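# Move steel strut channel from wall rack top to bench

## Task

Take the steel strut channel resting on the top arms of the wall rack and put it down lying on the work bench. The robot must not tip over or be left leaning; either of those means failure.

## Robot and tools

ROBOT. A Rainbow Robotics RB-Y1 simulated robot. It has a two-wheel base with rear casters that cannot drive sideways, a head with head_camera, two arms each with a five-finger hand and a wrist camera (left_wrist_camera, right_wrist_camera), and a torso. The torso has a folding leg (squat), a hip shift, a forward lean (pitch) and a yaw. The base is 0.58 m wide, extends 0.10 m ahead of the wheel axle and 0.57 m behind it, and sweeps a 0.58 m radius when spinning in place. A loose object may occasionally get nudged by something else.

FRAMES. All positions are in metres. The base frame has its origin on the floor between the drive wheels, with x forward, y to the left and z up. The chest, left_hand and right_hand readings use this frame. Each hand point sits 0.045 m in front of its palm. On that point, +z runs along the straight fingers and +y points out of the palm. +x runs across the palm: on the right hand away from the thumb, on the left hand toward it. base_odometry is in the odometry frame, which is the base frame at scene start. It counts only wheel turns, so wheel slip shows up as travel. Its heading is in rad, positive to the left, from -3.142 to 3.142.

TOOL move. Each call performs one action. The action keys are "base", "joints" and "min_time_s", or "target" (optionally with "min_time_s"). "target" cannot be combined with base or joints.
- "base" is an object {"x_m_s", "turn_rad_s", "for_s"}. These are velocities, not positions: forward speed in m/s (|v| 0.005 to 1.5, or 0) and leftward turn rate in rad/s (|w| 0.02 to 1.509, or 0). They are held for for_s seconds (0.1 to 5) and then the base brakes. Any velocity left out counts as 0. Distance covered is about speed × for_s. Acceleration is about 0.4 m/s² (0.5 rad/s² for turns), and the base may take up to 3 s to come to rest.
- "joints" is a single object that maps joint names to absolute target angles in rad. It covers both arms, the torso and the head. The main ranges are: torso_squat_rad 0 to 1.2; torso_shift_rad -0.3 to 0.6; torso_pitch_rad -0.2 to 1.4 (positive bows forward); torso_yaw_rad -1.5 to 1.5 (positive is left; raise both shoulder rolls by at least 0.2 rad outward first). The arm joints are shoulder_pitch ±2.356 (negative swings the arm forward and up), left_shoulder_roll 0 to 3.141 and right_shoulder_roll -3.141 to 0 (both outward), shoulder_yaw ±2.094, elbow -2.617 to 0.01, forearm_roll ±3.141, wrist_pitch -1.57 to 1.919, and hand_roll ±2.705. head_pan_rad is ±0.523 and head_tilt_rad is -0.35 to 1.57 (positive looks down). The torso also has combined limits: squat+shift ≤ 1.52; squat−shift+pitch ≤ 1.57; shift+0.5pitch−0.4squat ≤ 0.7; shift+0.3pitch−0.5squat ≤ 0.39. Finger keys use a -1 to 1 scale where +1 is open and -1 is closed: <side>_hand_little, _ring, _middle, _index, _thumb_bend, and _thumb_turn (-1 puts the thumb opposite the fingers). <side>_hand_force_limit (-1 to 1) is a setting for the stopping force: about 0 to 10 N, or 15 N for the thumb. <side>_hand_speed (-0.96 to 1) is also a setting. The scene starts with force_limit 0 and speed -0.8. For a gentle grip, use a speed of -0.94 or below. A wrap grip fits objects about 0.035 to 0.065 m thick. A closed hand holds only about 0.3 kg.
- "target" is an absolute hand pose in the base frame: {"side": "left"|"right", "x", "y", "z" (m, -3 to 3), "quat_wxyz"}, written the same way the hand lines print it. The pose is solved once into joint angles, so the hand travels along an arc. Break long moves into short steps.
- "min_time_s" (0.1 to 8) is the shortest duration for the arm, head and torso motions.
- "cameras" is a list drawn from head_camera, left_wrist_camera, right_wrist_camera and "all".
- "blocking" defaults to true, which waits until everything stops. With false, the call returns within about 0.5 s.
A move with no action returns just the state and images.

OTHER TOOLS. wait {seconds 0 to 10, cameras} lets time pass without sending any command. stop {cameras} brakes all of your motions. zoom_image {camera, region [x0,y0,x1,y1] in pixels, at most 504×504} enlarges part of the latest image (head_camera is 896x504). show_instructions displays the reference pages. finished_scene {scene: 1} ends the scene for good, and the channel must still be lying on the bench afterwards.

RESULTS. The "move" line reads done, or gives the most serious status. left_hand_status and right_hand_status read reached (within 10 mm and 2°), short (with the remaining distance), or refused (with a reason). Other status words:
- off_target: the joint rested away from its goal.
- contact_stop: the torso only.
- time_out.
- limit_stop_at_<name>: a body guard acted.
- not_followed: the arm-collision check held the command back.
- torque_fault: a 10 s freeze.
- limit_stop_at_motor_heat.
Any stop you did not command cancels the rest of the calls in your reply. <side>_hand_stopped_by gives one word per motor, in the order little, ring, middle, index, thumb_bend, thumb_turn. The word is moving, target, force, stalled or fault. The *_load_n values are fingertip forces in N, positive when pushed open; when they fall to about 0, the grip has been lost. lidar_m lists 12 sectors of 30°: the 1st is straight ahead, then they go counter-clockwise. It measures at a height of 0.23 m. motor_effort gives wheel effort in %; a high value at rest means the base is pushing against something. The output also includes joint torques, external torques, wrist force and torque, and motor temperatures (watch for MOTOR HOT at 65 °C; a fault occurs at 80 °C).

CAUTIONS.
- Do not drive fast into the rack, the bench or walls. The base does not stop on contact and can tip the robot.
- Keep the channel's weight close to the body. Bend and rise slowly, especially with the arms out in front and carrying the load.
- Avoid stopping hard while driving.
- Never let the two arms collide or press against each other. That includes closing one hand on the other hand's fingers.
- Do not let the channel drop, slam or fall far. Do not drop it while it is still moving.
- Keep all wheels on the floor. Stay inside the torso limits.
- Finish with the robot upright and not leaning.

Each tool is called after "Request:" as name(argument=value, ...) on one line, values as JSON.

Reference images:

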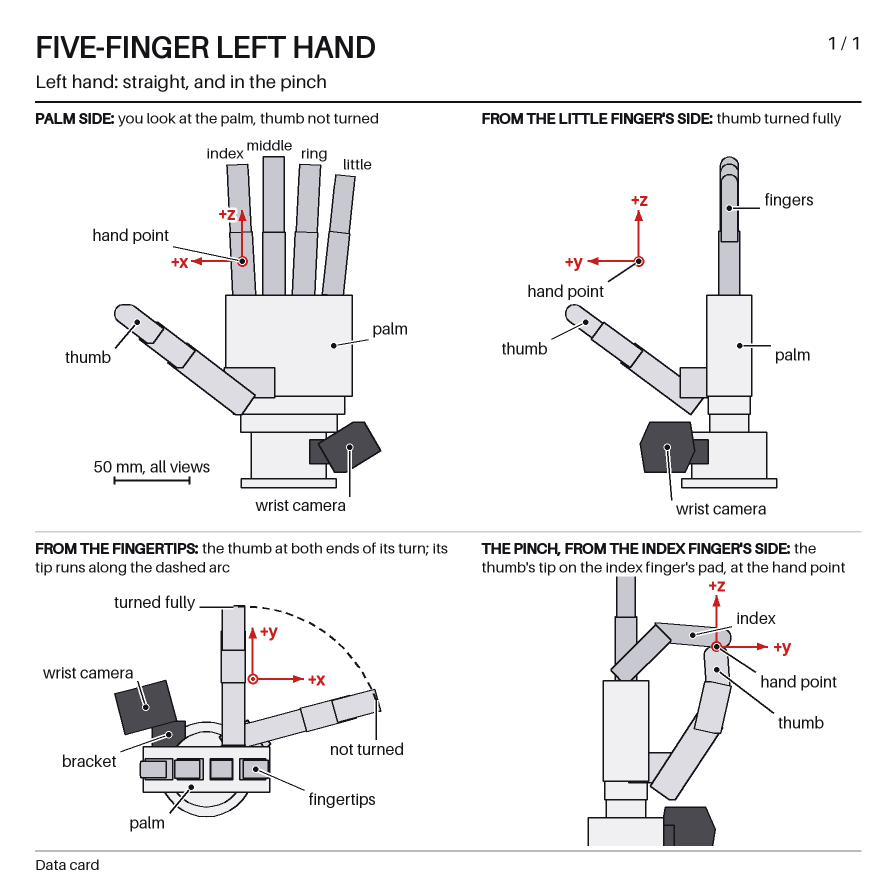

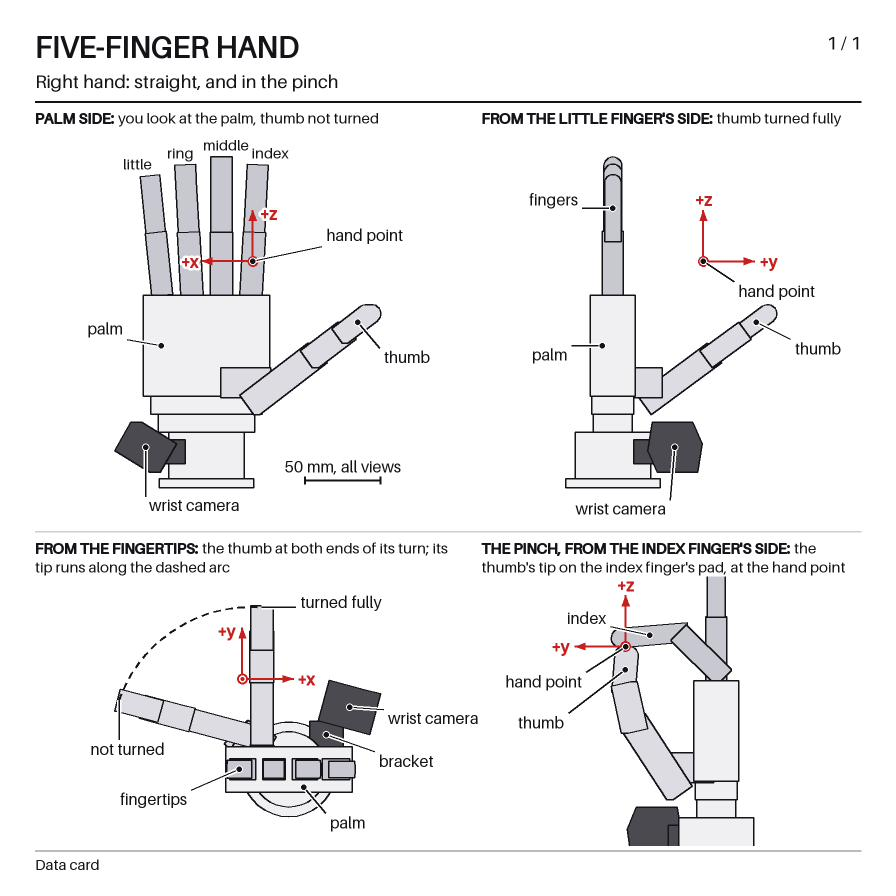

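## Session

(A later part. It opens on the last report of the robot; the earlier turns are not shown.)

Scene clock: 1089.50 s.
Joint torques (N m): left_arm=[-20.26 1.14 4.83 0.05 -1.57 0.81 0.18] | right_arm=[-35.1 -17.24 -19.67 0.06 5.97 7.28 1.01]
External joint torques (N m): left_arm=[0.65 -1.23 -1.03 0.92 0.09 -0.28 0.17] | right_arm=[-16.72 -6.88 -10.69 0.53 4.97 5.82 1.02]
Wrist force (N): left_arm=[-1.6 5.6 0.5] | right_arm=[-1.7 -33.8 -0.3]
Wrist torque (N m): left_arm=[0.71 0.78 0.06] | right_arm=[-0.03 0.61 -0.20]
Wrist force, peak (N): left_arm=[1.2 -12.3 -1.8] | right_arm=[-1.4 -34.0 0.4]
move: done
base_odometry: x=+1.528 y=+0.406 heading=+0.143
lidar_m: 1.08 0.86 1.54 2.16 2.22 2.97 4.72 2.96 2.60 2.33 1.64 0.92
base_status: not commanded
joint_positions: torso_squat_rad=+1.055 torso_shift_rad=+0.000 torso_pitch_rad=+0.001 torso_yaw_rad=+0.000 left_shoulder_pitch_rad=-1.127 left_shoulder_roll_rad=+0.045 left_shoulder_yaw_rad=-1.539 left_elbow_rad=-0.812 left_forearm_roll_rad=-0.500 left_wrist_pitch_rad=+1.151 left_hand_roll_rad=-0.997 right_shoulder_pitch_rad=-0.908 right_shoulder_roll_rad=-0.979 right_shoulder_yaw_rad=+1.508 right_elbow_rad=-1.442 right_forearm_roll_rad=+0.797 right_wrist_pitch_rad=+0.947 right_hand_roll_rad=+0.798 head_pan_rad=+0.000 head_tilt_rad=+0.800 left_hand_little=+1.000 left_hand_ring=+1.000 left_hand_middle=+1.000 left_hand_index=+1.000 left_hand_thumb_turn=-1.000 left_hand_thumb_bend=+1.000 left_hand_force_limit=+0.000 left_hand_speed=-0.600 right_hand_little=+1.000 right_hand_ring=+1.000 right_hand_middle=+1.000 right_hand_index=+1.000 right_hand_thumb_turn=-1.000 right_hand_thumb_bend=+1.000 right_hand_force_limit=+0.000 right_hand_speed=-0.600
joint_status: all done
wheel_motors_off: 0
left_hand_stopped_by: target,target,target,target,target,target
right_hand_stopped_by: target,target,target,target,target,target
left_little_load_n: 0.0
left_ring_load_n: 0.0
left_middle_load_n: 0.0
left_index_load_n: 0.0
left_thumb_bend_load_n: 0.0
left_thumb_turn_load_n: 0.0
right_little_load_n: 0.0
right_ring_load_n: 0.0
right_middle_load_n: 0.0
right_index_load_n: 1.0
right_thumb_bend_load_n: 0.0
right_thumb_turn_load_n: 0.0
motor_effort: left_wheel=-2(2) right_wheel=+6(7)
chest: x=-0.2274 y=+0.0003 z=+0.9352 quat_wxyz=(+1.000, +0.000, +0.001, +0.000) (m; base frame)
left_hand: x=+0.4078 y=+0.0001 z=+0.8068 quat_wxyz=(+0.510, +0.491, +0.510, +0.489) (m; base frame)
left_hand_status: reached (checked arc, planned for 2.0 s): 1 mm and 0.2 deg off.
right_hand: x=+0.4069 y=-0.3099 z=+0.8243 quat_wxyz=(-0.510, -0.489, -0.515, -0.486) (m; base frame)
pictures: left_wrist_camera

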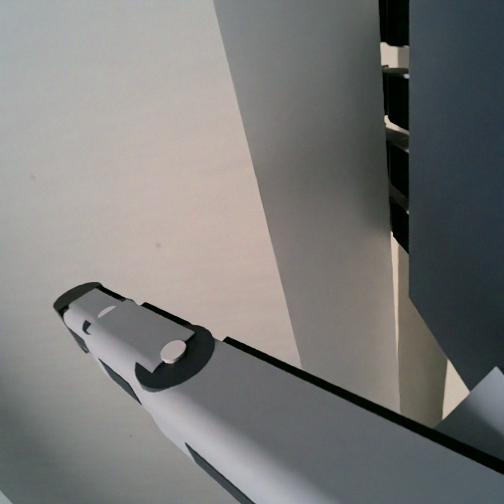

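Request:
move(target={"side":"left","x":0.36,"y":0.0,"z":0.809,"quat_wxyz":[0.5100,0.4898,0.5100,0.4898]}, min_time_s=1.2)

Request:
move(target={"side":"left","x":0.26,"y":0.05,"z":0.83,"quat_wxyz":[0.5,0.5,0.5,0.5]}, min_time_s=1.5)

Request:
move(target={"side":"right","x":0.409,"y":-0.31,"z":0.822,"quat_wxyz":[0.4848,0.5148,0.5338,0.4638]}, min_time_s=2, cameras=["head_camera","right_wrist_camera"])

Scene clock: 1109.03 s.
Joint torques (N m): left_arm=[-19.03 2.61 6.69 -3.04 -2.04 1 -0.13] | right_arm=[-35.62 -17.34 -20.13 0.47 6.06 7.46 0.96]
External joint torques (N m): left_arm=[0.41 0.9 -0.91 -0.93 -0.16 0.08 -0.14] | right_arm=[-17.25 -6.98 -11.15 0.94 5.06 6 0.97]
Wrist force (N): left_arm=[-1.8 5.2 0.3] | right_arm=[-2.0 -33.5 0.1]
Wrist torque (N m): left_arm=[0.65 0.82 -0.06] | right_arm=[-0.02 0.60 -0.20]
Wrist force, peak (N): left_arm=[-1.6 5.8 0.8] | right_arm=[-1.2 -34.1 -0.3]
move: done
base_odometry: x=+1.528 y=+0.406 heading=+0.143
lidar_m: 1.09 0.85 1.52 2.15 2.22 2.98 4.71 2.95 2.61 2.33 1.66 0.92
base_status: not commanded
joint_positions: torso_squat_rad=+1.055 torso_shift_rad=+0.000 torso_pitch_rad=+0.001 torso_yaw_rad=+0.000 left_shoulder_pitch_rad=-1.077 left_shoulder_roll_rad=+0.145 left_shoulder_yaw_rad=-1.552 left_elbow_rad=-1.145 left_forearm_roll_rad=-0.511 left_wrist_pitch_rad=+1.369 left_hand_roll_rad=-1.089 right_shoulder_pitch_rad=-0.908 right_shoulder_roll_rad=-0.979 right_shoulder_yaw_rad=+1.508 right_elbow_rad=-1.442 right_forearm_roll_rad=+0.797 right_wrist_pitch_rad=+0.947 right_hand_roll_rad=+0.798 head_pan_rad=+0.000 head_tilt_rad=+0.800 left_hand_little=+1.000 left_hand_ring=+1.000 left_hand_middle=+1.000 left_hand_index=+1.000 left_hand_thumb_turn=-1.000 left_hand_thumb_bend=+1.000 left_hand_force_limit=+0.000 left_hand_speed=-0.600 right_hand_little=+1.000 right_hand_ring=+1.000 right_hand_middle=+1.000 right_hand_index=+1.000 right_hand_thumb_turn=-1.000 right_hand_thumb_bend=+1.000 right_hand_force_limit=+0.000 right_hand_speed=-0.600
joint_status: all done
wheel_motors_off: 0
left_hand_stopped_by: target,target,target,target,target,target
right_hand_stopped_by: target,target,target,target,target,target
left_little_load_n: 0.0
left_ring_load_n: 0.0
left_middle_load_n: 0.0
left_index_load_n: 0.0
left_thumb_bend_load_n: 0.0
left_thumb_turn_load_n: 0.0
right_little_load_n: 0.0
right_ring_load_n: 0.0
right_middle_load_n: 0.0
right_index_load_n: 1.0
right_thumb_bend_load_n: 0.0
right_thumb_turn_load_n: 0.0
motor_effort: left_wheel=-2(2) right_wheel=+7(7)
chest: x=-0.2274 y=+0.0003 z=+0.9352 quat_wxyz=(+1.000, +0.000, +0.001, +0.000) (m; base frame)
left_hand: x=+0.3600 y=-0.0001 z=+0.8094 quat_wxyz=(+0.510, +0.489, +0.510, +0.490) (m; base frame)
left_hand_status: reached (checked arc, planned for 1.2 s): 0 mm and 0.1 deg off.
right_hand: x=+0.4069 y=-0.3099 z=+0.8242 quat_wxyz=(-0.510, -0.489, -0.515, -0.486) (m; base frame)
pictures: none

Scene clock: 1110.87 s.
Joint torques (N m): left_arm=[-15.45 1.92 7.64 -4.63 -2.1 0.7 -0.08] | right_arm=[-35.34 -18.41 -20.01 1.85 6.07 7.53 1.08]
External joint torques (N m): left_arm=[0.61 0.13 -0.92 -0.62 -0.08 0.04 -0.09] | right_arm=[-16.96 -8.06 -11.03 2.32 5.07 6.07 1.09]
Wrist force (N): left_arm=[-1.8 6.0 0.3] | right_arm=[-0.7 -33.9 0.2]
Wrist torque (N m): left_arm=[0.78 0.79 -0.09] | right_arm=[-0.06 0.56 -0.17]
Wrist force, peak (N): left_arm=[-6.3 -7.6 2.8] | right_arm=[0.0 -35.5 0.5]
move: done
base_odometry: x=+1.528 y=+0.406 heading=+0.143
lidar_m: 1.09 0.85 1.53 2.16 2.23 2.97 4.72 2.95 2.61 2.33 1.64 0.92
base_status: not commanded
joint_positions: torso_squat_rad=+1.055 torso_shift_rad=+0.000 torso_pitch_rad=+0.001 torso_yaw_rad=+0.000 left_shoulder_pitch_rad=-0.984 left_shoulder_roll_rad=+0.391 left_shoulder_yaw_rad=-1.637 left_elbow_rad=-1.772 left_forearm_roll_rad=-0.609 left_wrist_pitch_rad=+1.755 left_hand_roll_rad=-1.256 right_shoulder_pitch_rad=-0.908 right_shoulder_roll_rad=-0.978 right_shoulder_yaw_rad=+1.508 right_elbow_rad=-1.443 right_forearm_roll_rad=+0.797 right_wrist_pitch_rad=+0.947 right_hand_roll_rad=+0.798 head_pan_rad=+0.000 head_tilt_rad=+0.800 left_hand_little=+1.000 left_hand_ring=+1.000 left_hand_middle=+1.000 left_hand_index=+1.000 left_hand_thumb_turn=-1.000 left_hand_thumb_bend=+1.000 left_hand_force_limit=+0.000 left_hand_speed=-0.600 right_hand_little=+1.000 right_hand_ring=+1.000 right_hand_middle=+1.000 right_hand_index=+1.000 right_hand_thumb_turn=-1.000 right_hand_thumb_bend=+1.000 right_hand_force_limit=+0.000 right_hand_speed=-0.600
joint_status: all done
wheel_motors_off: 0
left_hand_stopped_by: target,target,target,target,target,target
right_hand_stopped_by: target,target,target,target,target,target
left_little_load_n: 0.0
left_ring_load_n: 0.0
left_middle_load_n: 0.0
left_index_load_n: 0.0
left_thumb_bend_load_n: 0.0
left_thumb_turn_load_n: 0.0
right_little_load_n: 0.0
right_ring_load_n: 0.0
right_middle_load_n: -0.5
right_index_load_n: 1.5
right_thumb_bend_load_n: 0.0
right_thumb_turn_load_n: 0.0
motor_effort: left_wheel=-2(2) right_wheel=+6(7)
chest: x=-0.2275 y=+0.0002 z=+0.9352 quat_wxyz=(+1.000, +0.000, +0.001, +0.000) (m; base frame)
left_hand: x=+0.2596 y=+0.0503 z=+0.8305 quat_wxyz=(+0.501, +0.493, +0.500, +0.505) (m; base frame)
left_hand_status: reached (checked arc, planned for 1.5 s): 1 mm and 1.0 deg off.
right_hand: x=+0.4068 y=-0.3095 z=+0.8241 quat_wxyz=(-0.510, -0.489, -0.515, -0.486) (m; base frame)
pictures: none

Scene clock: 1113.20 s.
Joint torques (N m): left_arm=[-15.86 1.93 8.08 -4.89 -2.01 0.71 -0.04] | right_arm=[-37.15 -21.39 -21.07 0.74 6.32 6.74 1.33]
External joint torques (N m): left_arm=[0.2 0.14 -0.47 -0.89 0.01 0.05 -0.05] | right_arm=[-18.95 -11.04 -11.74 1.23 5.24 5.46 1.34]
Wrist force (N): left_arm=[-1.7 6.0 0.5] | right_arm=[-0.3 -33.0 3.5]
Wrist torque (N m): left_arm=[0.75 0.80 -0.08] | right_arm=[-0.05 0.47 -0.12]
Wrist force, peak (N): left_arm=[-2.0 6.2 0.3] | right_arm=[-1.5 -34.1 -0.1]
move: done
base_odometry: x=+1.528 y=+0.406 heading=+0.143
lidar_m: 1.09 0.86 1.52 2.15 2.23 2.98 4.72 2.94 2.61 2.34 1.64 0.93
base_status: not commanded
joint_positions: torso_squat_rad=+1.055 torso_shift_rad=+0.000 torso_pitch_rad=+0.001 torso_yaw_rad=+0.000 left_shoulder_pitch_rad=-0.984 left_shoulder_roll_rad=+0.391 left_shoulder_yaw_rad=-1.637 left_elbow_rad=-1.772 left_forearm_roll_rad=-0.609 left_wrist_pitch_rad=+1.755 left_hand_roll_rad=-1.256 right_shoulder_pitch_rad=-0.939 right_shoulder_roll_rad=-1.034 right_shoulder_yaw_rad=+1.508 right_elbow_rad=-1.538 right_forearm_roll_rad=+0.643 right_wrist_pitch_rad=+0.896 right_hand_roll_rad=+0.899 head_pan_rad=+0.000 head_tilt_rad=+0.800 left_hand_little=+1.000 left_hand_ring=+1.000 left_hand_middle=+1.000 left_hand_index=+1.000 left_hand_thumb_turn=-1.000 left_hand_thumb_bend=+1.000 left_hand_force_limit=+0.000 left_hand_speed=-0.600 right_hand_little=+1.000 right_hand_ring=+1.000 right_hand_middle=+1.000 right_hand_index=+1.000 right_hand_thumb_turn=-1.000 right_hand_thumb_bend=+1.000 right_hand_force_limit=+0.000 right_hand_speed=-0.600
joint_status: all done
wheel_motors_off: 0
left_hand_stopped_by: target,target,target,target,target,target
right_hand_stopped_by: target,target,target,target,target,target
left_little_load_n: 0.0
left_ring_load_n: 0.5
left_middle_load_n: 0.0
left_index_load_n: 0.0
left_thumb_bend_load_n: 0.0
left_thumb_turn_load_n: 0.0
right_little_load_n: 0.0
right_ring_load_n: 0.0
right_middle_load_n: 0.0
right_index_load_n: 1.5
right_thumb_bend_load_n: 0.0
right_thumb_turn_load_n: 0.0
motor_effort: left_wheel=-2(2) right_wheel=+6(7)
chest: x=-0.2275 y=+0.0002 z=+0.9352 quat_wxyz=(+1.000, +0.000, +0.001, +0.000) (m; base frame)
left_hand: x=+0.2596 y=+0.0503 z=+0.8305 quat_wxyz=(+0.501, +0.493, +0.500, +0.505) (m; base frame)
right_hand: x=+0.4075 y=-0.3093 z=+0.8166 quat_wxyz=(-0.482, -0.516, -0.536, -0.462) (m; base frame)
right_hand_status: reached (checked arc, planned for 2.0 s): 6 mm and 0.5 deg off.
pictures: head_camera, right_wrist_camera

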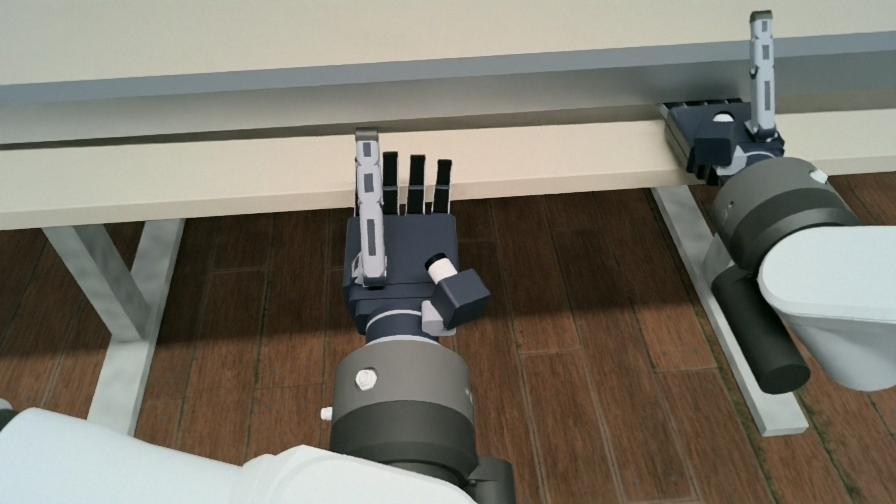

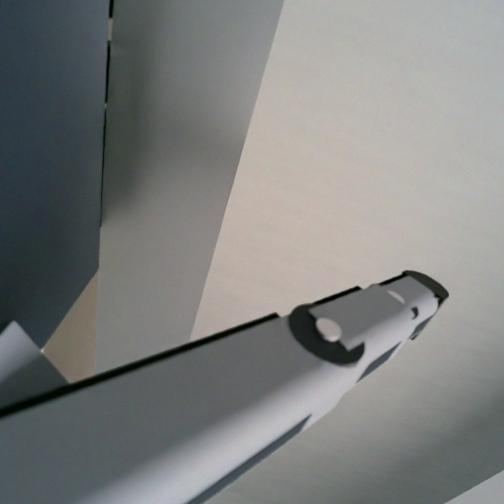

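Request:
move(target={"side":"right","x":0.410,"y":-0.31,"z":0.813,"quat_wxyz":[0.4558,0.5406,0.5541,0.4394]}, min_time_s=2, cameras=["right_wrist_camera"])

Request:
move(target={"side":"left","x":0.25,"y":-0.02,"z":0.76,"quat_wxyz":[0.5,-0.5,0.5,-0.5]}, min_time_s=4, cameras=["all"])

Scene clock: 1120.83 s.
Joint torques (N m): left_arm=[-15.53 1.88 8.02 -4.86 -1.99 0.57 -0.17] | right_arm=[-37.34 -19.9 -21.16 0.29 6.71 5.64 1.27]
External joint torques (N m): left_arm=[0.53 0.09 -0.53 -0.86 0.03 -0.1 -0.18] | right_arm=[-19.19 -9.61 -11.59 0.66 5.57 4.53 1.28]
Wrist force (N): left_arm=[-1.6 5.9 0.1] | right_arm=[-2.7 -32.6 7.1]
Wrist torque (N m): left_arm=[0.77 0.76 -0.08] | right_arm=[-0.19 0.56 -0.25]
Wrist force, peak (N): left_arm=[-2.0 6.1 0.3] | right_arm=[-0.1 -33.4 6.6]
move: done
base_odometry: x=+1.528 y=+0.406 heading=+0.143
lidar_m: 1.09 0.86 1.55 2.14 2.23 2.99 4.72 2.94 2.61 2.34 1.64 0.92
base_status: not commanded
joint_positions: torso_squat_rad=+1.055 torso_shift_rad=+0.000 torso_pitch_rad=+0.001 torso_yaw_rad=+0.000 left_shoulder_pitch_rad=-0.984 left_shoulder_roll_rad=+0.391 left_shoulder_yaw_rad=-1.637 left_elbow_rad=-1.772 left_forearm_roll_rad=-0.609 left_wrist_pitch_rad=+1.755 left_hand_roll_rad=-1.256 right_shoulder_pitch_rad=-0.981 right_shoulder_roll_rad=-1.078 right_shoulder_yaw_rad=+1.517 right_elbow_rad=-1.604 right_forearm_roll_rad=+0.480 right_wrist_pitch_rad=+0.848 right_hand_roll_rad=+0.993 head_pan_rad=+0.000 head_tilt_rad=+0.800 left_hand_little=+1.000 left_hand_ring=+1.000 left_hand_middle=+1.000 left_hand_index=+1.000 left_hand_thumb_turn=-1.000 left_hand_thumb_bend=+1.000 left_hand_force_limit=+0.000 left_hand_speed=-0.600 right_hand_little=+1.000 right_hand_ring=+1.000 right_hand_middle=+1.000 right_hand_index=+1.000 right_hand_thumb_turn=-1.000 right_hand_thumb_bend=+1.000 right_hand_force_limit=+0.000 right_hand_speed=-0.600
joint_status: all done
wheel_motors_off: 0
left_hand_stopped_by: target,target,target,target,target,target
right_hand_stopped_by: target,target,target,target,target,target
left_little_load_n: 0.0
left_ring_load_n: 0.0
left_middle_load_n: 0.0
left_index_load_n: 0.0
left_thumb_bend_load_n: 0.0
left_thumb_turn_load_n: 0.0
right_little_load_n: 0.0
right_ring_load_n: 0.0
right_middle_load_n: 0.0
right_index_load_n: 1.5
right_thumb_bend_load_n: -0.5
right_thumb_turn_load_n: 0.0
motor_effort: left_wheel=-2(2) right_wheel=+6(7)
chest: x=-0.2275 y=+0.0002 z=+0.9352 quat_wxyz=(+1.000, +0.000, +0.001, +0.000) (m; base frame)
left_hand: x=+0.2596 y=+0.0503 z=+0.8305 quat_wxyz=(+0.501, +0.493, +0.500, +0.505) (m; base frame)
right_hand: x=+0.4084 y=-0.3097 z=+0.8077 quat_wxyz=(-0.453, -0.542, -0.556, -0.438) (m; base frame)
right_hand_status: reached (checked arc, planned for 2.0 s): 6 mm and 0.5 deg off.
pictures: right_wrist_camera

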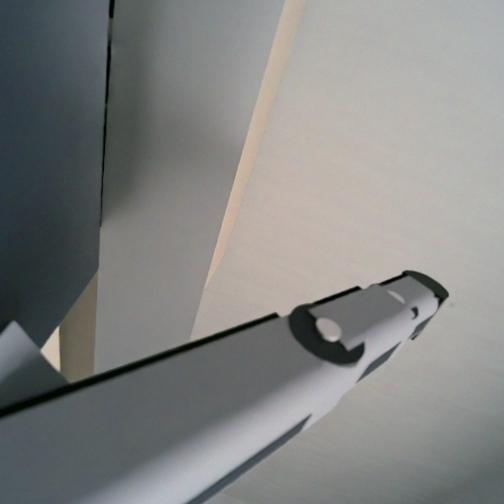

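Scene clock: 1125.17 s.
Joint torques (N m): left_arm=[-11.16 -5.43 6.03 -9.74 -1.86 -0.98 -0.04] | right_arm=[-36.98 -20.09 -21.12 0.29 6.74 5.67 1.26]
External joint torques (N m): left_arm=[0.49 -1.01 1.8 -0.66 -0.01 -0.18 -0.03] | right_arm=[-18.83 -9.8 -11.56 0.66 5.6 4.57 1.26]
Wrist force (N): left_arm=[-2.4 17.5 0.5] | right_arm=[-2.6 -32.9 7.5]
Wrist torque (N m): left_arm=[1.62 0.92 -0.35] | right_arm=[-0.24 0.56 -0.26]
Wrist force, peak (N): left_arm=[-2.2 17.7 0.6] | right_arm=[-2.4 -33.1 7.4]
move: done
base_odometry: x=+1.528 y=+0.406 heading=+0.143
lidar_m: 1.09 0.85 1.53 2.15 2.22 2.97 4.72 2.95 2.61 2.35 1.65 0.93
base_status: not commanded
joint_positions: torso_squat_rad=+1.055 torso_shift_rad=+0.000 torso_pitch_rad=+0.001 torso_yaw_rad=+0.000 left_shoulder_pitch_rad=-0.337 left_shoulder_roll_rad=+0.198 left_shoulder_yaw_rad=-0.990 left_elbow_rad=-1.961 left_forearm_roll_rad=-1.028 left_wrist_pitch_rad=+1.248 left_hand_roll_rad=+1.183 right_shoulder_pitch_rad=-0.981 right_shoulder_roll_rad=-1.078 right_shoulder_yaw_rad=+1.517 right_elbow_rad=-1.604 right_forearm_roll_rad=+0.480 right_wrist_pitch_rad=+0.848 right_hand_roll_rad=+0.993 head_pan_rad=+0.000 head_tilt_rad=+0.800 left_hand_little=+1.000 left_hand_ring=+1.000 left_hand_middle=+1.000 left_hand_index=+1.000 left_hand_thumb_turn=-1.000 left_hand_thumb_bend=+1.000 left_hand_force_limit=+0.000 left_hand_speed=-0.600 right_hand_little=+1.000 right_hand_ring=+1.000 right_hand_middle=+1.000 right_hand_index=+1.000 right_hand_thumb_turn=-1.000 right_hand_thumb_bend=+1.000 right_hand_force_limit=+0.000 right_hand_speed=-0.600
joint_status: all done
wheel_motors_off: 0
left_hand_stopped_by: target,target,target,target,target,target
right_hand_stopped_by: target,target,target,target,target,target
left_little_load_n: 0.0
left_ring_load_n: 0.0
left_middle_load_n: 0.0
left_index_load_n: 0.0
left_thumb_bend_load_n: 0.0
left_thumb_turn_load_n: 0.0
right_little_load_n: 0.0
right_ring_load_n: 0.0
right_middle_load_n: 0.0
right_index_load_n: 1.5
right_thumb_bend_load_n: 0.0
right_thumb_turn_load_n: 0.0
motor_effort: left_wheel=-2(2) right_wheel=+6(7)
chest: x=-0.2275 y=+0.0002 z=+0.9352 quat_wxyz=(+1.000, +0.000, +0.001, +0.000) (m; base frame)
left_hand: x=+0.2494 y=-0.0205 z=+0.7600 quat_wxyz=(+0.498, -0.500, +0.504, -0.498) (m; base frame)
left_hand_status: reached (checked arc, planned for 4.0 s): 1 mm and 0.6 deg off.
right_hand: x=+0.4084 y=-0.3097 z=+0.8077 quat_wxyz=(-0.453, -0.542, -0.556, -0.438) (m; base frame)
pictures: head_camera, left_wrist_camera, right_wrist_camera

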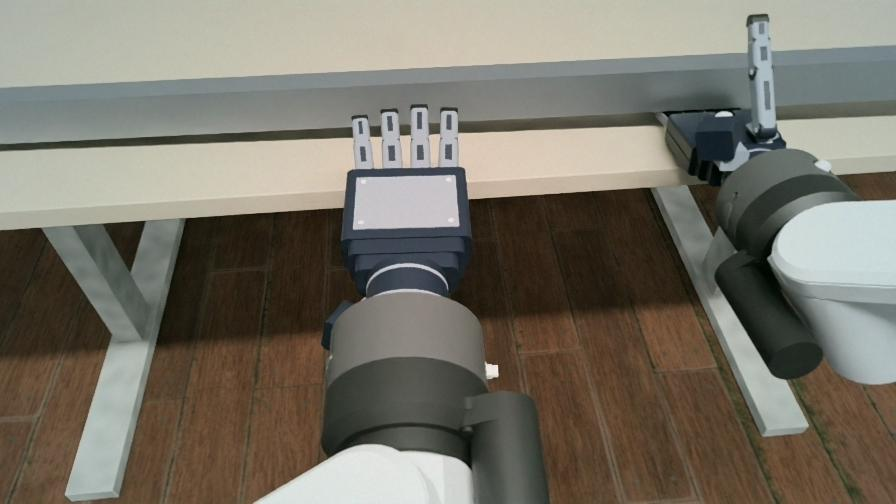

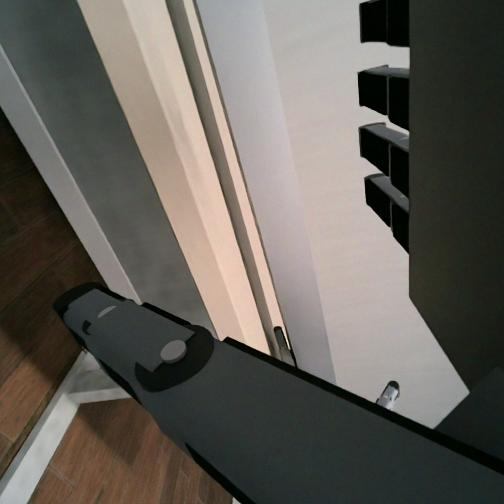

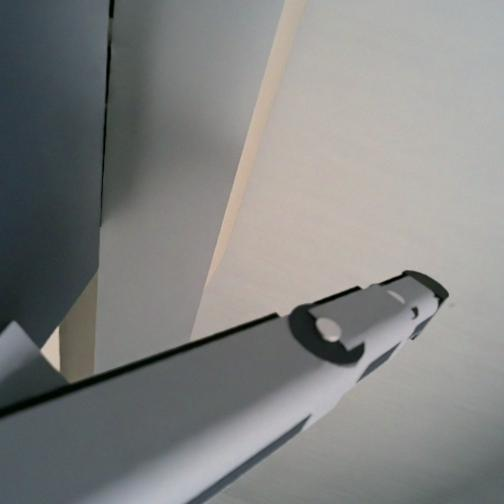

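Request:
move(target={"side":"right","x":0.410,"y":-0.31,"z":0.807,"quat_wxyz":[0.4558,0.5406,0.5541,0.4394]}, min_time_s=1.5)

Request:
move(target={"side":"left","x":0.31,"y":-0.10,"z":0.70,"quat_wxyz":[0.5,-0.5,0.5,-0.5]}, min_time_s=2.5, cameras=["all"])

Scene clock: 1132.30 s.
Joint torques (N m): left_arm=[-11.05 -5.4 6.25 -9.48 -1.69 -1.1 0.02] | right_arm=[-34.04 -16.63 -20.21 2.61 6.98 5.93 0.86]
External joint torques (N m): left_arm=[0.6 -0.98 2.02 -0.4 0.16 -0.3 0.02] | right_arm=[-15.87 -6.33 -10.71 2.99 5.85 4.81 0.87]
Wrist force (N): left_arm=[-2.2 17.8 0.5] | right_arm=[-2.0 -30.9 6.1]
Wrist torque (N m): left_arm=[1.68 0.89 -0.34] | right_arm=[-0.25 0.61 -0.19]
Wrist force, peak (N): left_arm=[-2.6 17.8 0.5] | right_arm=[-2.1 -33.4 6.9]
move: done
base_odometry: x=+1.528 y=+0.406 heading=+0.143
lidar_m: 1.10 0.85 1.53 2.15 2.21 2.98 4.72 2.95 2.62 2.35 1.66 0.93
base_status: not commanded
joint_positions: torso_squat_rad=+1.055 torso_shift_rad=+0.000 torso_pitch_rad=+0.001 torso_yaw_rad=+0.000 left_shoulder_pitch_rad=-0.337 left_shoulder_roll_rad=+0.198 left_shoulder_yaw_rad=-0.990 left_elbow_rad=-1.961 left_forearm_roll_rad=-1.028 left_wrist_pitch_rad=+1.248 left_hand_roll_rad=+1.183 right_shoulder_pitch_rad=-0.972 right_shoulder_roll_rad=-1.066 right_shoulder_yaw_rad=+1.518 right_elbow_rad=-1.588 right_forearm_roll_rad=+0.494 right_wrist_pitch_rad=+0.848 right_hand_roll_rad=+0.984 head_pan_rad=+0.000 head_tilt_rad=+0.800 left_hand_little=+1.000 left_hand_ring=+1.000 left_hand_middle=+1.000 left_hand_index=+1.000 left_hand_thumb_turn=-1.000 left_hand_thumb_bend=+1.000 left_hand_force_limit=+0.000 left_hand_speed=-0.600 right_hand_little=+1.000 right_hand_ring=+1.000 right_hand_middle=+1.000 right_hand_index=+1.000 right_hand_thumb_turn=-1.000 right_hand_thumb_bend=+1.000 right_hand_force_limit=+0.000 right_hand_speed=-0.600
joint_status: all done
wheel_motors_off: 0
left_hand_stopped_by: target,target,target,target,target,target
right_hand_stopped_by: target,target,target,target,target,target
left_little_load_n: 0.0
left_ring_load_n: 0.0
left_middle_load_n: 0.0
left_index_load_n: 0.0
left_thumb_bend_load_n: 0.0
left_thumb_turn_load_n: 0.0
right_little_load_n: 0.0
right_ring_load_n: -0.5
right_middle_load_n: -1.0
right_index_load_n: 1.0
right_thumb_bend_load_n: 0.0
right_thumb_turn_load_n: 0.0
motor_effort: left_wheel=-2(2) right_wheel=+6(7)
chest: x=-0.2275 y=+0.0002 z=+0.9352 quat_wxyz=(+1.000, +0.000, +0.001, +0.000) (m; base frame)
left_hand: x=+0.2494 y=-0.0205 z=+0.7600 quat_wxyz=(+0.498, -0.500, +0.504, -0.498) (m; base frame)
right_hand: x=+0.4085 y=-0.3097 z=+0.8024 quat_wxyz=(-0.453, -0.542, -0.556, -0.437) (m; base frame)
right_hand_status: reached (checked arc, planned for 1.5 s): 5 mm and 0.5 deg off.
pictures: none

Scene clock: 1135.13 s.
Joint torques (N m): left_arm=[-17.36 -5.41 4.81 -6.94 -1.92 0.55 0.03] | right_arm=[-34.17 -16.98 -19.94 2.36 6.71 5.87 0.91]
External joint torques (N m): left_arm=[-1.64 -0.48 -0.6 0.71 0.1 0.42 0.04] | right_arm=[-16 -6.69 -10.44 2.74 5.59 4.75 0.92]
Wrist force (N): left_arm=[-1.9 17.8 0.5] | right_arm=[-1.4 -29.6 4.9]
Wrist torque (N m): left_arm=[1.67 0.83 -0.31] | right_arm=[-0.11 0.59 -0.16]
Wrist force, peak (N): left_arm=[-2.2 18.0 0.9] | right_arm=[-1.9 -31.4 6.3]
move: done
base_odometry: x=+1.528 y=+0.406 heading=+0.143
lidar_m: 1.09 0.85 1.52 2.16 2.22 2.97 4.71 2.93 2.61 2.34 1.65 0.93
base_status: not commanded
joint_positions: torso_squat_rad=+1.055 torso_shift_rad=+0.000 torso_pitch_rad=+0.001 torso_yaw_rad=+0.000 left_shoulder_pitch_rad=-0.690 left_shoulder_roll_rad=+0.000 left_shoulder_yaw_rad=-1.138 left_elbow_rad=-1.274 left_forearm_roll_rad=-0.979 left_wrist_pitch_rad=+1.268 left_hand_roll_rad=+1.631 right_shoulder_pitch_rad=-0.972 right_shoulder_roll_rad=-1.066 right_shoulder_yaw_rad=+1.518 right_elbow_rad=-1.587 right_forearm_roll_rad=+0.494 right_wrist_pitch_rad=+0.848 right_hand_roll_rad=+0.984 head_pan_rad=+0.000 head_tilt_rad=+0.800 left_hand_little=+1.000 left_hand_ring=+1.000 left_hand_middle=+1.000 left_hand_index=+1.000 left_hand_thumb_turn=-1.000 left_hand_thumb_bend=+1.000 left_hand_force_limit=+0.000 left_hand_speed=-0.600 right_hand_little=+1.000 right_hand_ring=+1.000 right_hand_middle=+1.000 right_hand_index=+1.000 right_hand_thumb_turn=-1.000 right_hand_thumb_bend=+1.000 right_hand_force_limit=+0.000 right_hand_speed=-0.600
joint_status: all done
wheel_motors_off: 0
left_hand_stopped_by: target,target,target,target,target,target
right_hand_stopped_by: target,target,target,target,target,target
left_little_load_n: 0.0
left_ring_load_n: 0.0
left_middle_load_n: 0.0
left_index_load_n: 0.0
left_thumb_bend_load_n: 0.0
left_thumb_turn_load_n: 0.0
right_little_load_n: 0.0
right_ring_load_n: -1.0
right_middle_load_n: -2.0
right_index_load_n: 1.5
right_thumb_bend_load_n: 0.0
right_thumb_turn_load_n: 0.0
motor_effort: left_wheel=-2(2) right_wheel=+6(7)
chest: x=-0.2275 y=+0.0002 z=+0.9352 quat_wxyz=(+1.000, +0.000, +0.001, +0.000) (m; base frame)
left_hand: x=+0.3103 y=-0.0992 z=+0.7004 quat_wxyz=(+0.499, -0.499, +0.501, -0.501) (m; base frame)
left_hand_status: reached (checked arc, planned for 2.5 s): 1 mm and 0.2 deg off.
right_hand: x=+0.4085 y=-0.3097 z=+0.8025 quat_wxyz=(-0.453, -0.542, -0.556, -0.437) (m; base frame)
pictures: head_camera, left_wrist_camera, right_wrist_camera

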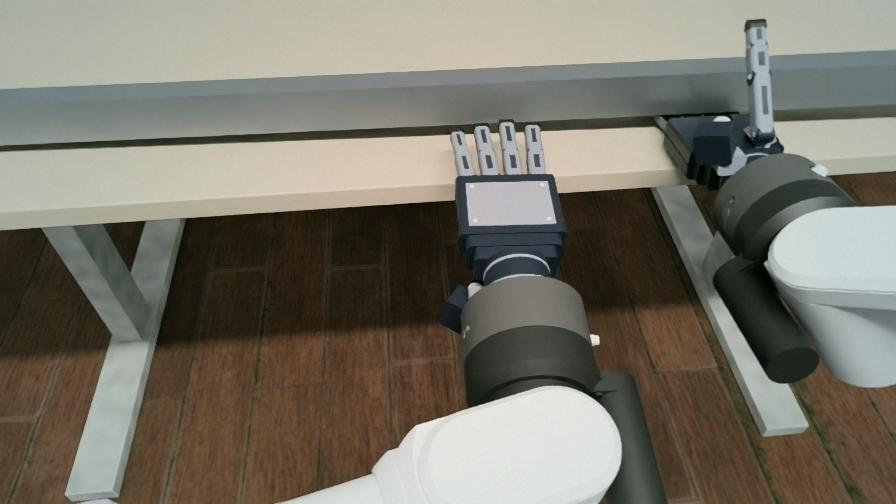

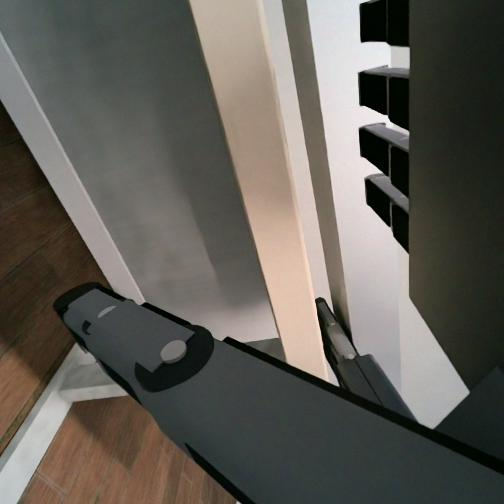

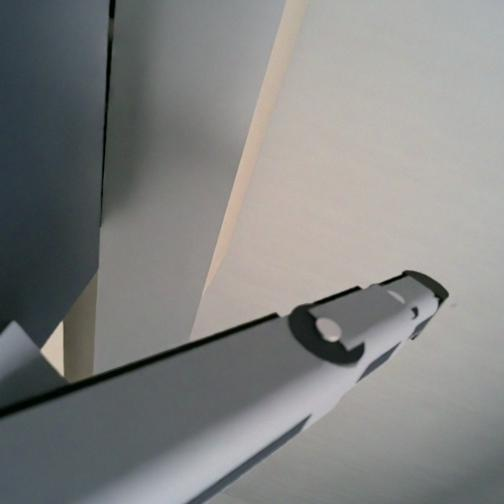

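Request:
move(target={"side":"left","x":0.335,"y":-0.10,"z":0.690,"quat_wxyz":[0.5,-0.5,0.5,-0.5]}, min_time_s=1.5)

Request:
move(target={"side":"left","x":0.350,"y":-0.10,"z":0.690,"quat_wxyz":[0.5,-0.5,0.5,-0.5]}, min_time_s=1.5, cameras=["head_camera"])

Scene clock: 1142.63 s.
Joint torques (N m): left_arm=[-17.8 -3.46 5.33 -4.35 -0.78 -0.29 -0.05] | right_arm=[-33.85 -17.23 -20.25 1.98 6.72 5.85 1.01]
External joint torques (N m): left_arm=[-0.54 -0.39 -0.62 1.83 1.2 -0.72 -0.04] | right_arm=[-15.68 -6.94 -10.76 2.36 5.59 4.73 1.02]
Motor temperatures (°C): left_arm=[42 38 36 38 40 45 41] | right_arm=[42 38 37 39 38 42 42]
Wrist force (N): left_arm=[-3.8 14.1 -4.4] | right_arm=[-2.2 -31.3 9.0]
Wrist torque (N m): left_arm=[2.10 0.73 -0.37] | right_arm=[-0.42 0.72 -0.14]
Wrist force, peak (N): left_arm=[-2.2 18.0 0.3] | right_arm=[-2.5 -32.7 11.6]
move: done
base_odometry: x=+1.528 y=+0.406 heading=+0.143
lidar_m: 1.10 0.85 1.53 2.14 2.22 2.97 4.72 2.95 2.61 2.34 1.64 0.93
base_status: not commanded
joint_positions: torso_squat_rad=+1.055 torso_shift_rad=+0.000 torso_pitch_rad=+0.001 torso_yaw_rad=+0.000 left_shoulder_pitch_rad=-0.827 left_shoulder_roll_rad=+0.000 left_shoulder_yaw_rad=-1.226 left_elbow_rad=-1.114 left_forearm_roll_rad=-0.860 left_wrist_pitch_rad=+1.266 left_hand_roll_rad=+1.776 right_shoulder_pitch_rad=-0.972 right_shoulder_roll_rad=-1.066 right_shoulder_yaw_rad=+1.518 right_elbow_rad=-1.587 right_forearm_roll_rad=+0.494 right_wrist_pitch_rad=+0.848 right_hand_roll_rad=+0.984 head_pan_rad=+0.000 head_tilt_rad=+0.800 left_hand_little=+1.000 left_hand_ring=+1.000 left_hand_middle=+1.000 left_hand_index=+1.000 left_hand_thumb_turn=-1.000 left_hand_thumb_bend=+1.000 left_hand_force_limit=+0.000 left_hand_speed=-0.600 right_hand_little=+1.000 right_hand_ring=+1.000 right_hand_middle=+1.000 right_hand_index=+1.000 right_hand_thumb_turn=-1.000 right_hand_thumb_bend=+1.000 right_hand_force_limit=+0.000 right_hand_speed=-0.600
joint_status: all done
wheel_motors_off: 0
left_hand_stopped_by: target,target,target,target,target,target
right_hand_stopped_by: target,target,target,target,target,target
left_little_load_n: 0.0
left_ring_load_n: 0.0
left_middle_load_n: 0.5
left_index_load_n: 0.0
left_thumb_bend_load_n: 0.0
left_thumb_turn_load_n: 0.0
right_little_load_n: 0.0
right_ring_load_n: -1.0
right_middle_load_n: -2.0
right_index_load_n: 2.0
right_thumb_bend_load_n: 0.0
right_thumb_turn_load_n: 0.0
motor_effort: left_wheel=-2(2) right_wheel=+6(7)
chest: x=-0.2275 y=+0.0002 z=+0.9352 quat_wxyz=(+1.000, +0.000, +0.001, +0.000) (m; base frame)
left_hand: x=+0.3353 y=-0.0994 z=+0.6907 quat_wxyz=(+0.499, -0.499, +0.501, -0.501) (m; base frame)
left_hand_status: reached (checked arc, planned for 1.5 s): 1 mm and 0.2 deg off.
right_hand: x=+0.4085 y=-0.3098 z=+0.8025 quat_wxyz=(-0.453, -0.542, -0.556, -0.437) (m; base frame)
pictures: none

Scene clock: 1144.47 s.
Joint torques (N m): left_arm=[-17.48 -0.07 6.36 -2.36 -0.66 1.2 -0.04] | right_arm=[-34.15 -17.52 -20.08 1.08 6.52 5.71 1.08]
External joint torques (N m): left_arm=[0.73 1.58 0.13 2.51 1.28 0.59 -0.03] | right_arm=[-15.97 -7.22 -10.58 1.46 5.39 4.59 1.09]
Wrist force (N): left_arm=[-0.9 14.5 -4.1] | right_arm=[-1.6 -30.9 10.9]
Wrist torque (N m): left_arm=[2.05 0.92 -0.21] | right_arm=[-0.50 0.50 -0.14]
Wrist force, peak (N): left_arm=[-3.5 18.1 -8.1] | right_arm=[-2.4 -33.4 14.2]
move: done
base_odometry: x=+1.528 y=+0.406 heading=+0.143
lidar_m: 1.10 0.85 1.53 2.14 2.21 2.95 4.70 2.93 2.60 2.35 1.65 0.93
base_status: not commanded
joint_positions: torso_squat_rad=+1.055 torso_shift_rad=+0.000 torso_pitch_rad=+0.001 torso_yaw_rad=+0.000 left_shoulder_pitch_rad=-0.928 left_shoulder_roll_rad=+0.000 left_shoulder_yaw_rad=-1.309 left_elbow_rad=-1.030 left_forearm_roll_rad=-0.749 left_wrist_pitch_rad=+1.270 left_hand_roll_rad=+1.861 right_shoulder_pitch_rad=-0.972 right_shoulder_roll_rad=-1.066 right_shoulder_yaw_rad=+1.518 right_elbow_rad=-1.587 right_forearm_roll_rad=+0.494 right_wrist_pitch_rad=+0.848 right_hand_roll_rad=+0.984 head_pan_rad=+0.000 head_tilt_rad=+0.800 left_hand_little=+1.000 left_hand_ring=+1.000 left_hand_middle=+1.000 left_hand_index=+1.000 left_hand_thumb_turn=-1.000 left_hand_thumb_bend=+1.000 left_hand_force_limit=+0.000 left_hand_speed=-0.600 right_hand_little=+1.000 right_hand_ring=+1.000 right_hand_middle=+1.000 right_hand_index=+1.000 right_hand_thumb_turn=-1.000 right_hand_thumb_bend=+1.000 right_hand_force_limit=+0.000 right_hand_speed=-0.600
joint_status: all done
wheel_motors_off: 0
left_hand_stopped_by: target,target,target,target,target,target
right_hand_stopped_by: target,target,target,target,target,target
left_little_load_n: 0.0
left_ring_load_n: 0.0
left_middle_load_n: 1.0
left_index_load_n: 0.0
left_thumb_bend_load_n: 0.0
left_thumb_turn_load_n: 0.0
right_little_load_n: 0.0
right_ring_load_n: -1.5
right_middle_load_n: -2.0
right_index_load_n: 1.5
right_thumb_bend_load_n: 0.0
right_thumb_turn_load_n: 0.0
motor_effort: left_wheel=-2(2) right_wheel=+6(7)
chest: x=-0.2275 y=+0.0002 z=+0.9352 quat_wxyz=(+1.000, +0.000, +0.001, +0.000) (m; base frame)
left_hand: x=+0.3499 y=-0.1003 z=+0.6907 quat_wxyz=(+0.499, -0.499, +0.501, -0.501) (m; base frame)
left_hand_status: reached (checked arc, planned for 1.5 s): 1 mm and 0.2 deg off.
right_hand: x=+0.4085 y=-0.3098 z=+0.8025 quat_wxyz=(-0.453, -0.542, -0.556, -0.437) (m; base frame)
pictures: head_camera

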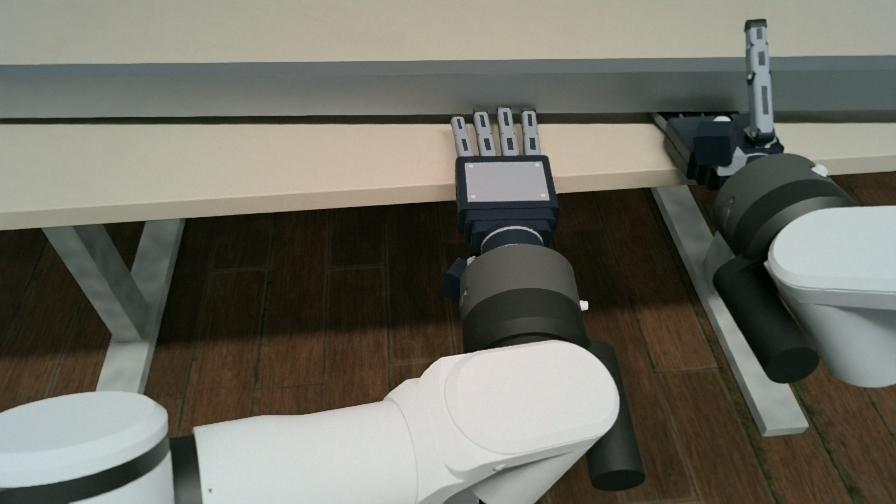

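Request:
move(cameras=["head_camera"])

Scene clock: 1205.93 s.
Joint torques (N m): left_arm=[-18.05 -0.01 6.27 -2.34 -0.75 1.1 0.06] | right_arm=[-34.11 -17.53 -20.21 1.04 6.6 5.84 1.15]
External joint torques (N m): left_arm=[0.16 1.64 0.04 2.52 1.2 0.49 0.07] | right_arm=[-15.94 -7.24 -10.72 1.43 5.48 4.72 1.16]
Motor temperatures (°C): left_arm=[41 38 35 38 39 44 41] | right_arm=[42 38 37 39 39 42 42]
Wrist force (N): left_arm=[-0.9 14.6 -4.1] | right_arm=[-1.7 -30.8 11.0]
Wrist torque (N m): left_arm=[2.07 0.93 -0.21] | right_arm=[-0.50 0.51 -0.13]
Wrist force, peak (N): left_arm=[-1.0 15.0 -4.4] | right_arm=[-1.5 -31.5 11.4]
base_odometry: x=+1.528 y=+0.406 heading=+0.143
lidar_m: 1.09 0.85 1.53 2.15 2.21 2.98 4.71 2.94 2.60 2.35 1.63 0.93
base_status: not commanded
joint_positions: torso_squat_rad=+1.055 torso_shift_rad=+0.000 torso_pitch_rad=+0.001 torso_yaw_rad=+0.000 left_shoulder_pitch_rad=-0.928 left_shoulder_roll_rad=+0.000 left_shoulder_yaw_rad=-1.309 left_elbow_rad=-1.030 left_forearm_roll_rad=-0.749 left_wrist_pitch_rad=+1.270 left_hand_roll_rad=+1.861 right_shoulder_pitch_rad=-0.972 right_shoulder_roll_rad=-1.066 right_shoulder_yaw_rad=+1.518 right_elbow_rad=-1.587 right_forearm_roll_rad=+0.494 right_wrist_pitch_rad=+0.848 right_hand_roll_rad=+0.984 head_pan_rad=+0.000 head_tilt_rad=+0.800 left_hand_little=+1.000 left_hand_ring=+1.000 left_hand_middle=+1.000 left_hand_index=+1.000 left_hand_thumb_turn=-1.000 left_hand_thumb_bend=+1.000 left_hand_force_limit=+0.000 left_hand_speed=-0.600 right_hand_little=+1.000 right_hand_ring=+1.000 right_hand_middle=+1.000 right_hand_index=+1.000 right_hand_thumb_turn=-1.000 right_hand_thumb_bend=+1.000 right_hand_force_limit=+0.000 right_hand_speed=-0.600
joint_status: all done
wheel_motors_off: 0
left_hand_stopped_by: target,target,target,target,target,target
right_hand_stopped_by: target,target,target,target,target,target
left_little_load_n: 0.5
left_ring_load_n: 0.0
left_middle_load_n: 0.5
left_index_load_n: 0.0
left_thumb_bend_load_n: 0.0
left_thumb_turn_load_n: 0.0
right_little_load_n: 0.0
right_ring_load_n: -1.0
right_middle_load_n: -2.0
right_index_load_n: 1.5
right_thumb_bend_load_n: 0.0
right_thumb_turn_load_n: 0.0
motor_effort: left_wheel=-2(2) right_wheel=+6(7)
chest: x=-0.2275 y=+0.0002 z=+0.9352 quat_wxyz=(+1.000, +0.000, +0.001, +0.000) (m; base frame)
left_hand: x=+0.3499 y=-0.1003 z=+0.6907 quat_wxyz=(+0.499, -0.499, +0.501, -0.501) (m; base frame)
left_hand_status: reached (checked arc, planned for 1.5 s): 1 mm and 0.2 deg off.
right_hand: x=+0.4085 y=-0.3098 z=+0.8025 quat_wxyz=(-0.453, -0.542, -0.556, -0.437) (m; base frame)
pictures: head_camera

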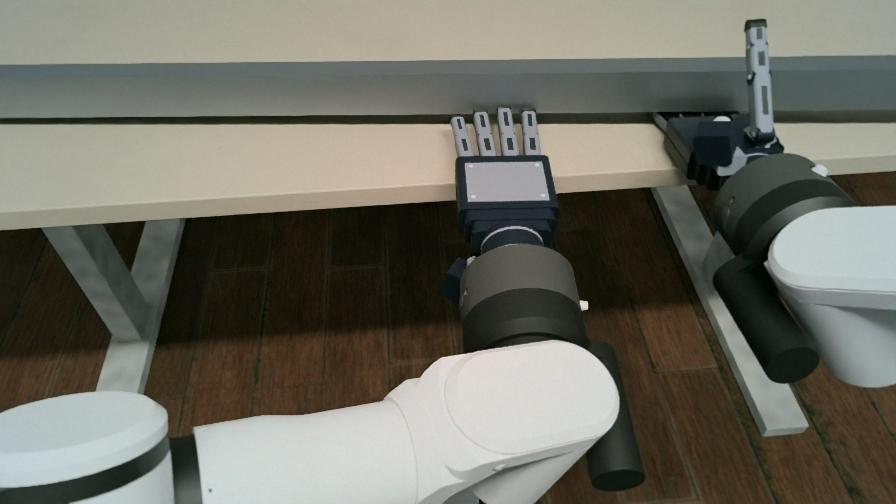

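Request:
move(target={"side":"right","x":0.413,"y":-0.31,"z":0.812,"quat_wxyz":[0.4253,0.5649,0.5649,0.4253]}, min_time_s=2, cameras=["head_camera"])

Request:
move(target={"side":"right","x":0.416,"y":-0.31,"z":0.815,"quat_wxyz":[0.4053,0.5794,0.5794,0.4053]}, min_time_s=2, cameras=["head_camera"])

Scene clock: 1222.43 s.
Joint torques (N m): left_arm=[-17.5 0.19 5.71 -3.17 -0.91 0.3 0.11] | right_arm=[-37.85 -20.63 -21.96 0.13 7.05 5.1 1.19]
External joint torques (N m): left_arm=[0.71 1.84 -0.52 1.69 1.04 -0.31 0.12] | right_arm=[-19.6 -10.46 -12.16 0.24 5.91 4.18 1.2]
Wrist force (N): left_arm=[-3.5 15.0 -5.2] | right_arm=[-3.1 -33.2 14.0]
Wrist torque (N m): left_arm=[2.16 0.76 -0.36] | right_arm=[-0.41 0.42 -0.35]
Wrist force, peak (N): left_arm=[-3.5 15.0 -5.2] | right_arm=[-1.9 -34.8 15.0]
move: done
base_odometry: x=+1.528 y=+0.406 heading=+0.143
lidar_m: 1.09 0.85 1.54 2.15 2.22 2.97 4.71 2.94 2.61 2.34 1.64 0.93
base_status: not commanded
joint_positions: torso_squat_rad=+1.055 torso_shift_rad=+0.000 torso_pitch_rad=+0.001 torso_yaw_rad=+0.000 left_shoulder_pitch_rad=-0.929 left_shoulder_roll_rad=+0.000 left_shoulder_yaw_rad=-1.309 left_elbow_rad=-1.030 left_forearm_roll_rad=-0.749 left_wrist_pitch_rad=+1.270 left_hand_roll_rad=+1.861 right_shoulder_pitch_rad=-1.035 right_shoulder_roll_rad=-1.117 right_shoulder_yaw_rad=+1.525 right_elbow_rad=-1.648 right_forearm_roll_rad=+0.323 right_wrist_pitch_rad=+0.798 right_hand_roll_rad=+1.062 head_pan_rad=+0.000 head_tilt_rad=+0.800 left_hand_little=+1.000 left_hand_ring=+1.000 left_hand_middle=+1.000 left_hand_index=+1.000 left_hand_thumb_turn=-1.000 left_hand_thumb_bend=+1.000 left_hand_force_limit=+0.000 left_hand_speed=-0.600 right_hand_little=+1.000 right_hand_ring=+1.000 right_hand_middle=+1.000 right_hand_index=+1.000 right_hand_thumb_turn=-1.000 right_hand_thumb_bend=+1.000 right_hand_force_limit=+0.000 right_hand_speed=-0.600
joint_status: all done
wheel_motors_off: 0
left_hand_stopped_by: target,target,target,target,target,target
right_hand_stopped_by: target,target,target,target,target,target
left_little_load_n: 0.0
left_ring_load_n: 0.0
left_middle_load_n: 0.5
left_index_load_n: 0.0
left_thumb_bend_load_n: 0.0
left_thumb_turn_load_n: 0.0
right_little_load_n: 0.0
right_ring_load_n: 0.0
right_middle_load_n: 0.0
right_index_load_n: 2.0
right_thumb_bend_load_n: 0.0
right_thumb_turn_load_n: 0.0
motor_effort: left_wheel=-2(2) right_wheel=+6(7)
chest: x=-0.2275 y=+0.0002 z=+0.9352 quat_wxyz=(+1.000, +0.000, +0.001, +0.000) (m; base frame)
left_hand: x=+0.3500 y=-0.1002 z=+0.6907 quat_wxyz=(+0.499, -0.499, +0.501, -0.501) (m; base frame)
right_hand: x=+0.4113 y=-0.3097 z=+0.8066 quat_wxyz=(-0.422, -0.566, -0.567, -0.424) (m; base frame)
right_hand_status: reached (checked arc, planned for 2.0 s): 6 mm and 0.5 deg off.
pictures: head_camera

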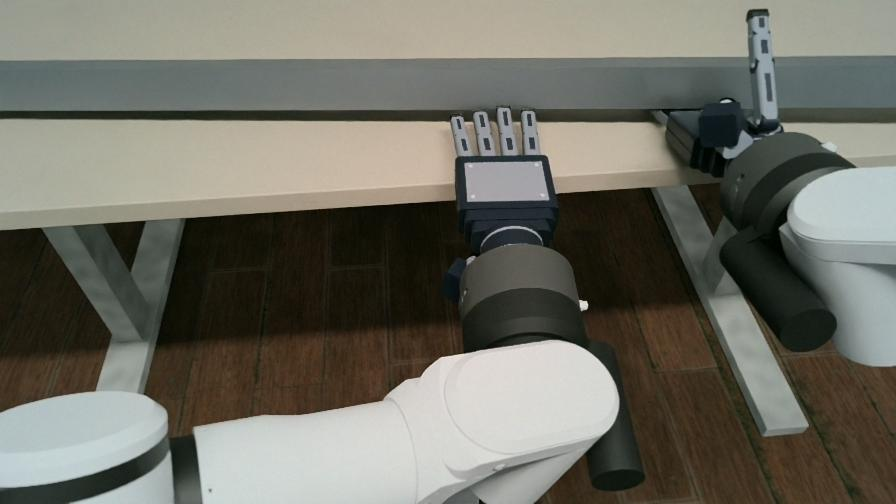

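Scene clock: 1224.77 s.
Joint torques (N m): left_arm=[-17.65 -0.38 5.92 -4.32 -1.74 0.35 0.03] | right_arm=[-37.32 -20.49 -21.85 2.23 6.73 4.37 1.19]
External joint torques (N m): left_arm=[0.57 1.27 -0.31 0.54 0.21 -0.26 0.04] | right_arm=[-18.9 -10.55 -11.89 1.95 5.59 3.63 1.2]
Wrist force (N): left_arm=[-2.1 17.5 0.4] | right_arm=[-2.7 -31.4 12.2]
Wrist torque (N m): left_arm=[1.63 0.88 -0.32] | right_arm=[-0.19 0.56 -0.27]
Wrist force, peak (N): left_arm=[-2.1 17.9 0.0] | right_arm=[-3.8 -33.2 14.0]
move: done
base_odometry: x=+1.528 y=+0.406 heading=+0.143
lidar_m: 1.10 0.85 1.54 2.16 2.22 2.98 4.72 2.95 2.61 2.33 1.65 0.93
base_status: not commanded
joint_positions: torso_squat_rad=+1.055 torso_shift_rad=+0.000 torso_pitch_rad=+0.001 torso_yaw_rad=+0.000 left_shoulder_pitch_rad=-0.928 left_shoulder_roll_rad=+0.000 left_shoulder_yaw_rad=-1.309 left_elbow_rad=-1.029 left_forearm_roll_rad=-0.749 left_wrist_pitch_rad=+1.270 left_hand_roll_rad=+1.861 right_shoulder_pitch_rad=-1.104 right_shoulder_roll_rad=-1.150 right_shoulder_yaw_rad=+1.549 right_elbow_rad=-1.679 right_forearm_roll_rad=+0.162 right_wrist_pitch_rad=+0.760 right_hand_roll_rad=+1.153 head_pan_rad=+0.000 head_tilt_rad=+0.800 left_hand_little=+1.000 left_hand_ring=+1.000 left_hand_middle=+1.000 left_hand_index=+1.000 left_hand_thumb_turn=-1.000 left_hand_thumb_bend=+1.000 left_hand_force_limit=+0.000 left_hand_speed=-0.600 right_hand_little=+1.000 right_hand_ring=+1.000 right_hand_middle=+1.000 right_hand_index=+1.000 right_hand_thumb_turn=-1.000 right_hand_thumb_bend=+1.000 right_hand_force_limit=+0.000 right_hand_speed=-0.600
joint_status: all done
wheel_motors_off: 0
left_hand_stopped_by: target,target,target,target,target,target
right_hand_stopped_by: target,target,target,target,target,target
left_little_load_n: 0.0
left_ring_load_n: -0.5
left_middle_load_n: 0.0
left_index_load_n: 0.0
left_thumb_bend_load_n: 0.0
left_thumb_turn_load_n: 0.0
right_little_load_n: 0.0
right_ring_load_n: 0.0
right_middle_load_n: 0.0
right_index_load_n: 2.0
right_thumb_bend_load_n: 0.0
right_thumb_turn_load_n: -0.5
motor_effort: left_wheel=-2(2) right_wheel=+6(6)
chest: x=-0.2275 y=+0.0002 z=+0.9352 quat_wxyz=(+1.000, +0.000, +0.001, +0.000) (m; base frame)
left_hand: x=+0.3501 y=-0.0999 z=+0.6906 quat_wxyz=(+0.499, -0.499, +0.501, -0.501) (m; base frame)
right_hand: x=+0.4143 y=-0.3095 z=+0.8096 quat_wxyz=(-0.402, -0.581, -0.581, -0.403) (m; base frame)
right_hand_status: reached (checked arc, planned for 2.0 s): 6 mm and 0.5 deg off.
pictures: head_camera

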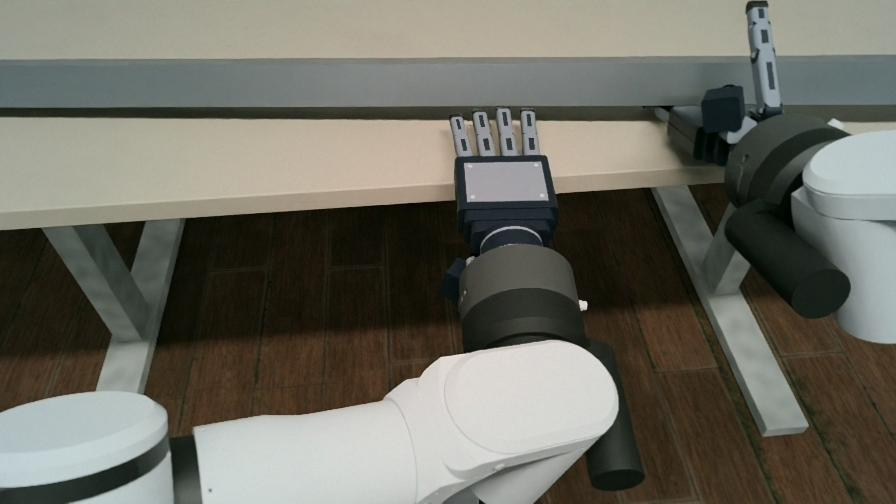

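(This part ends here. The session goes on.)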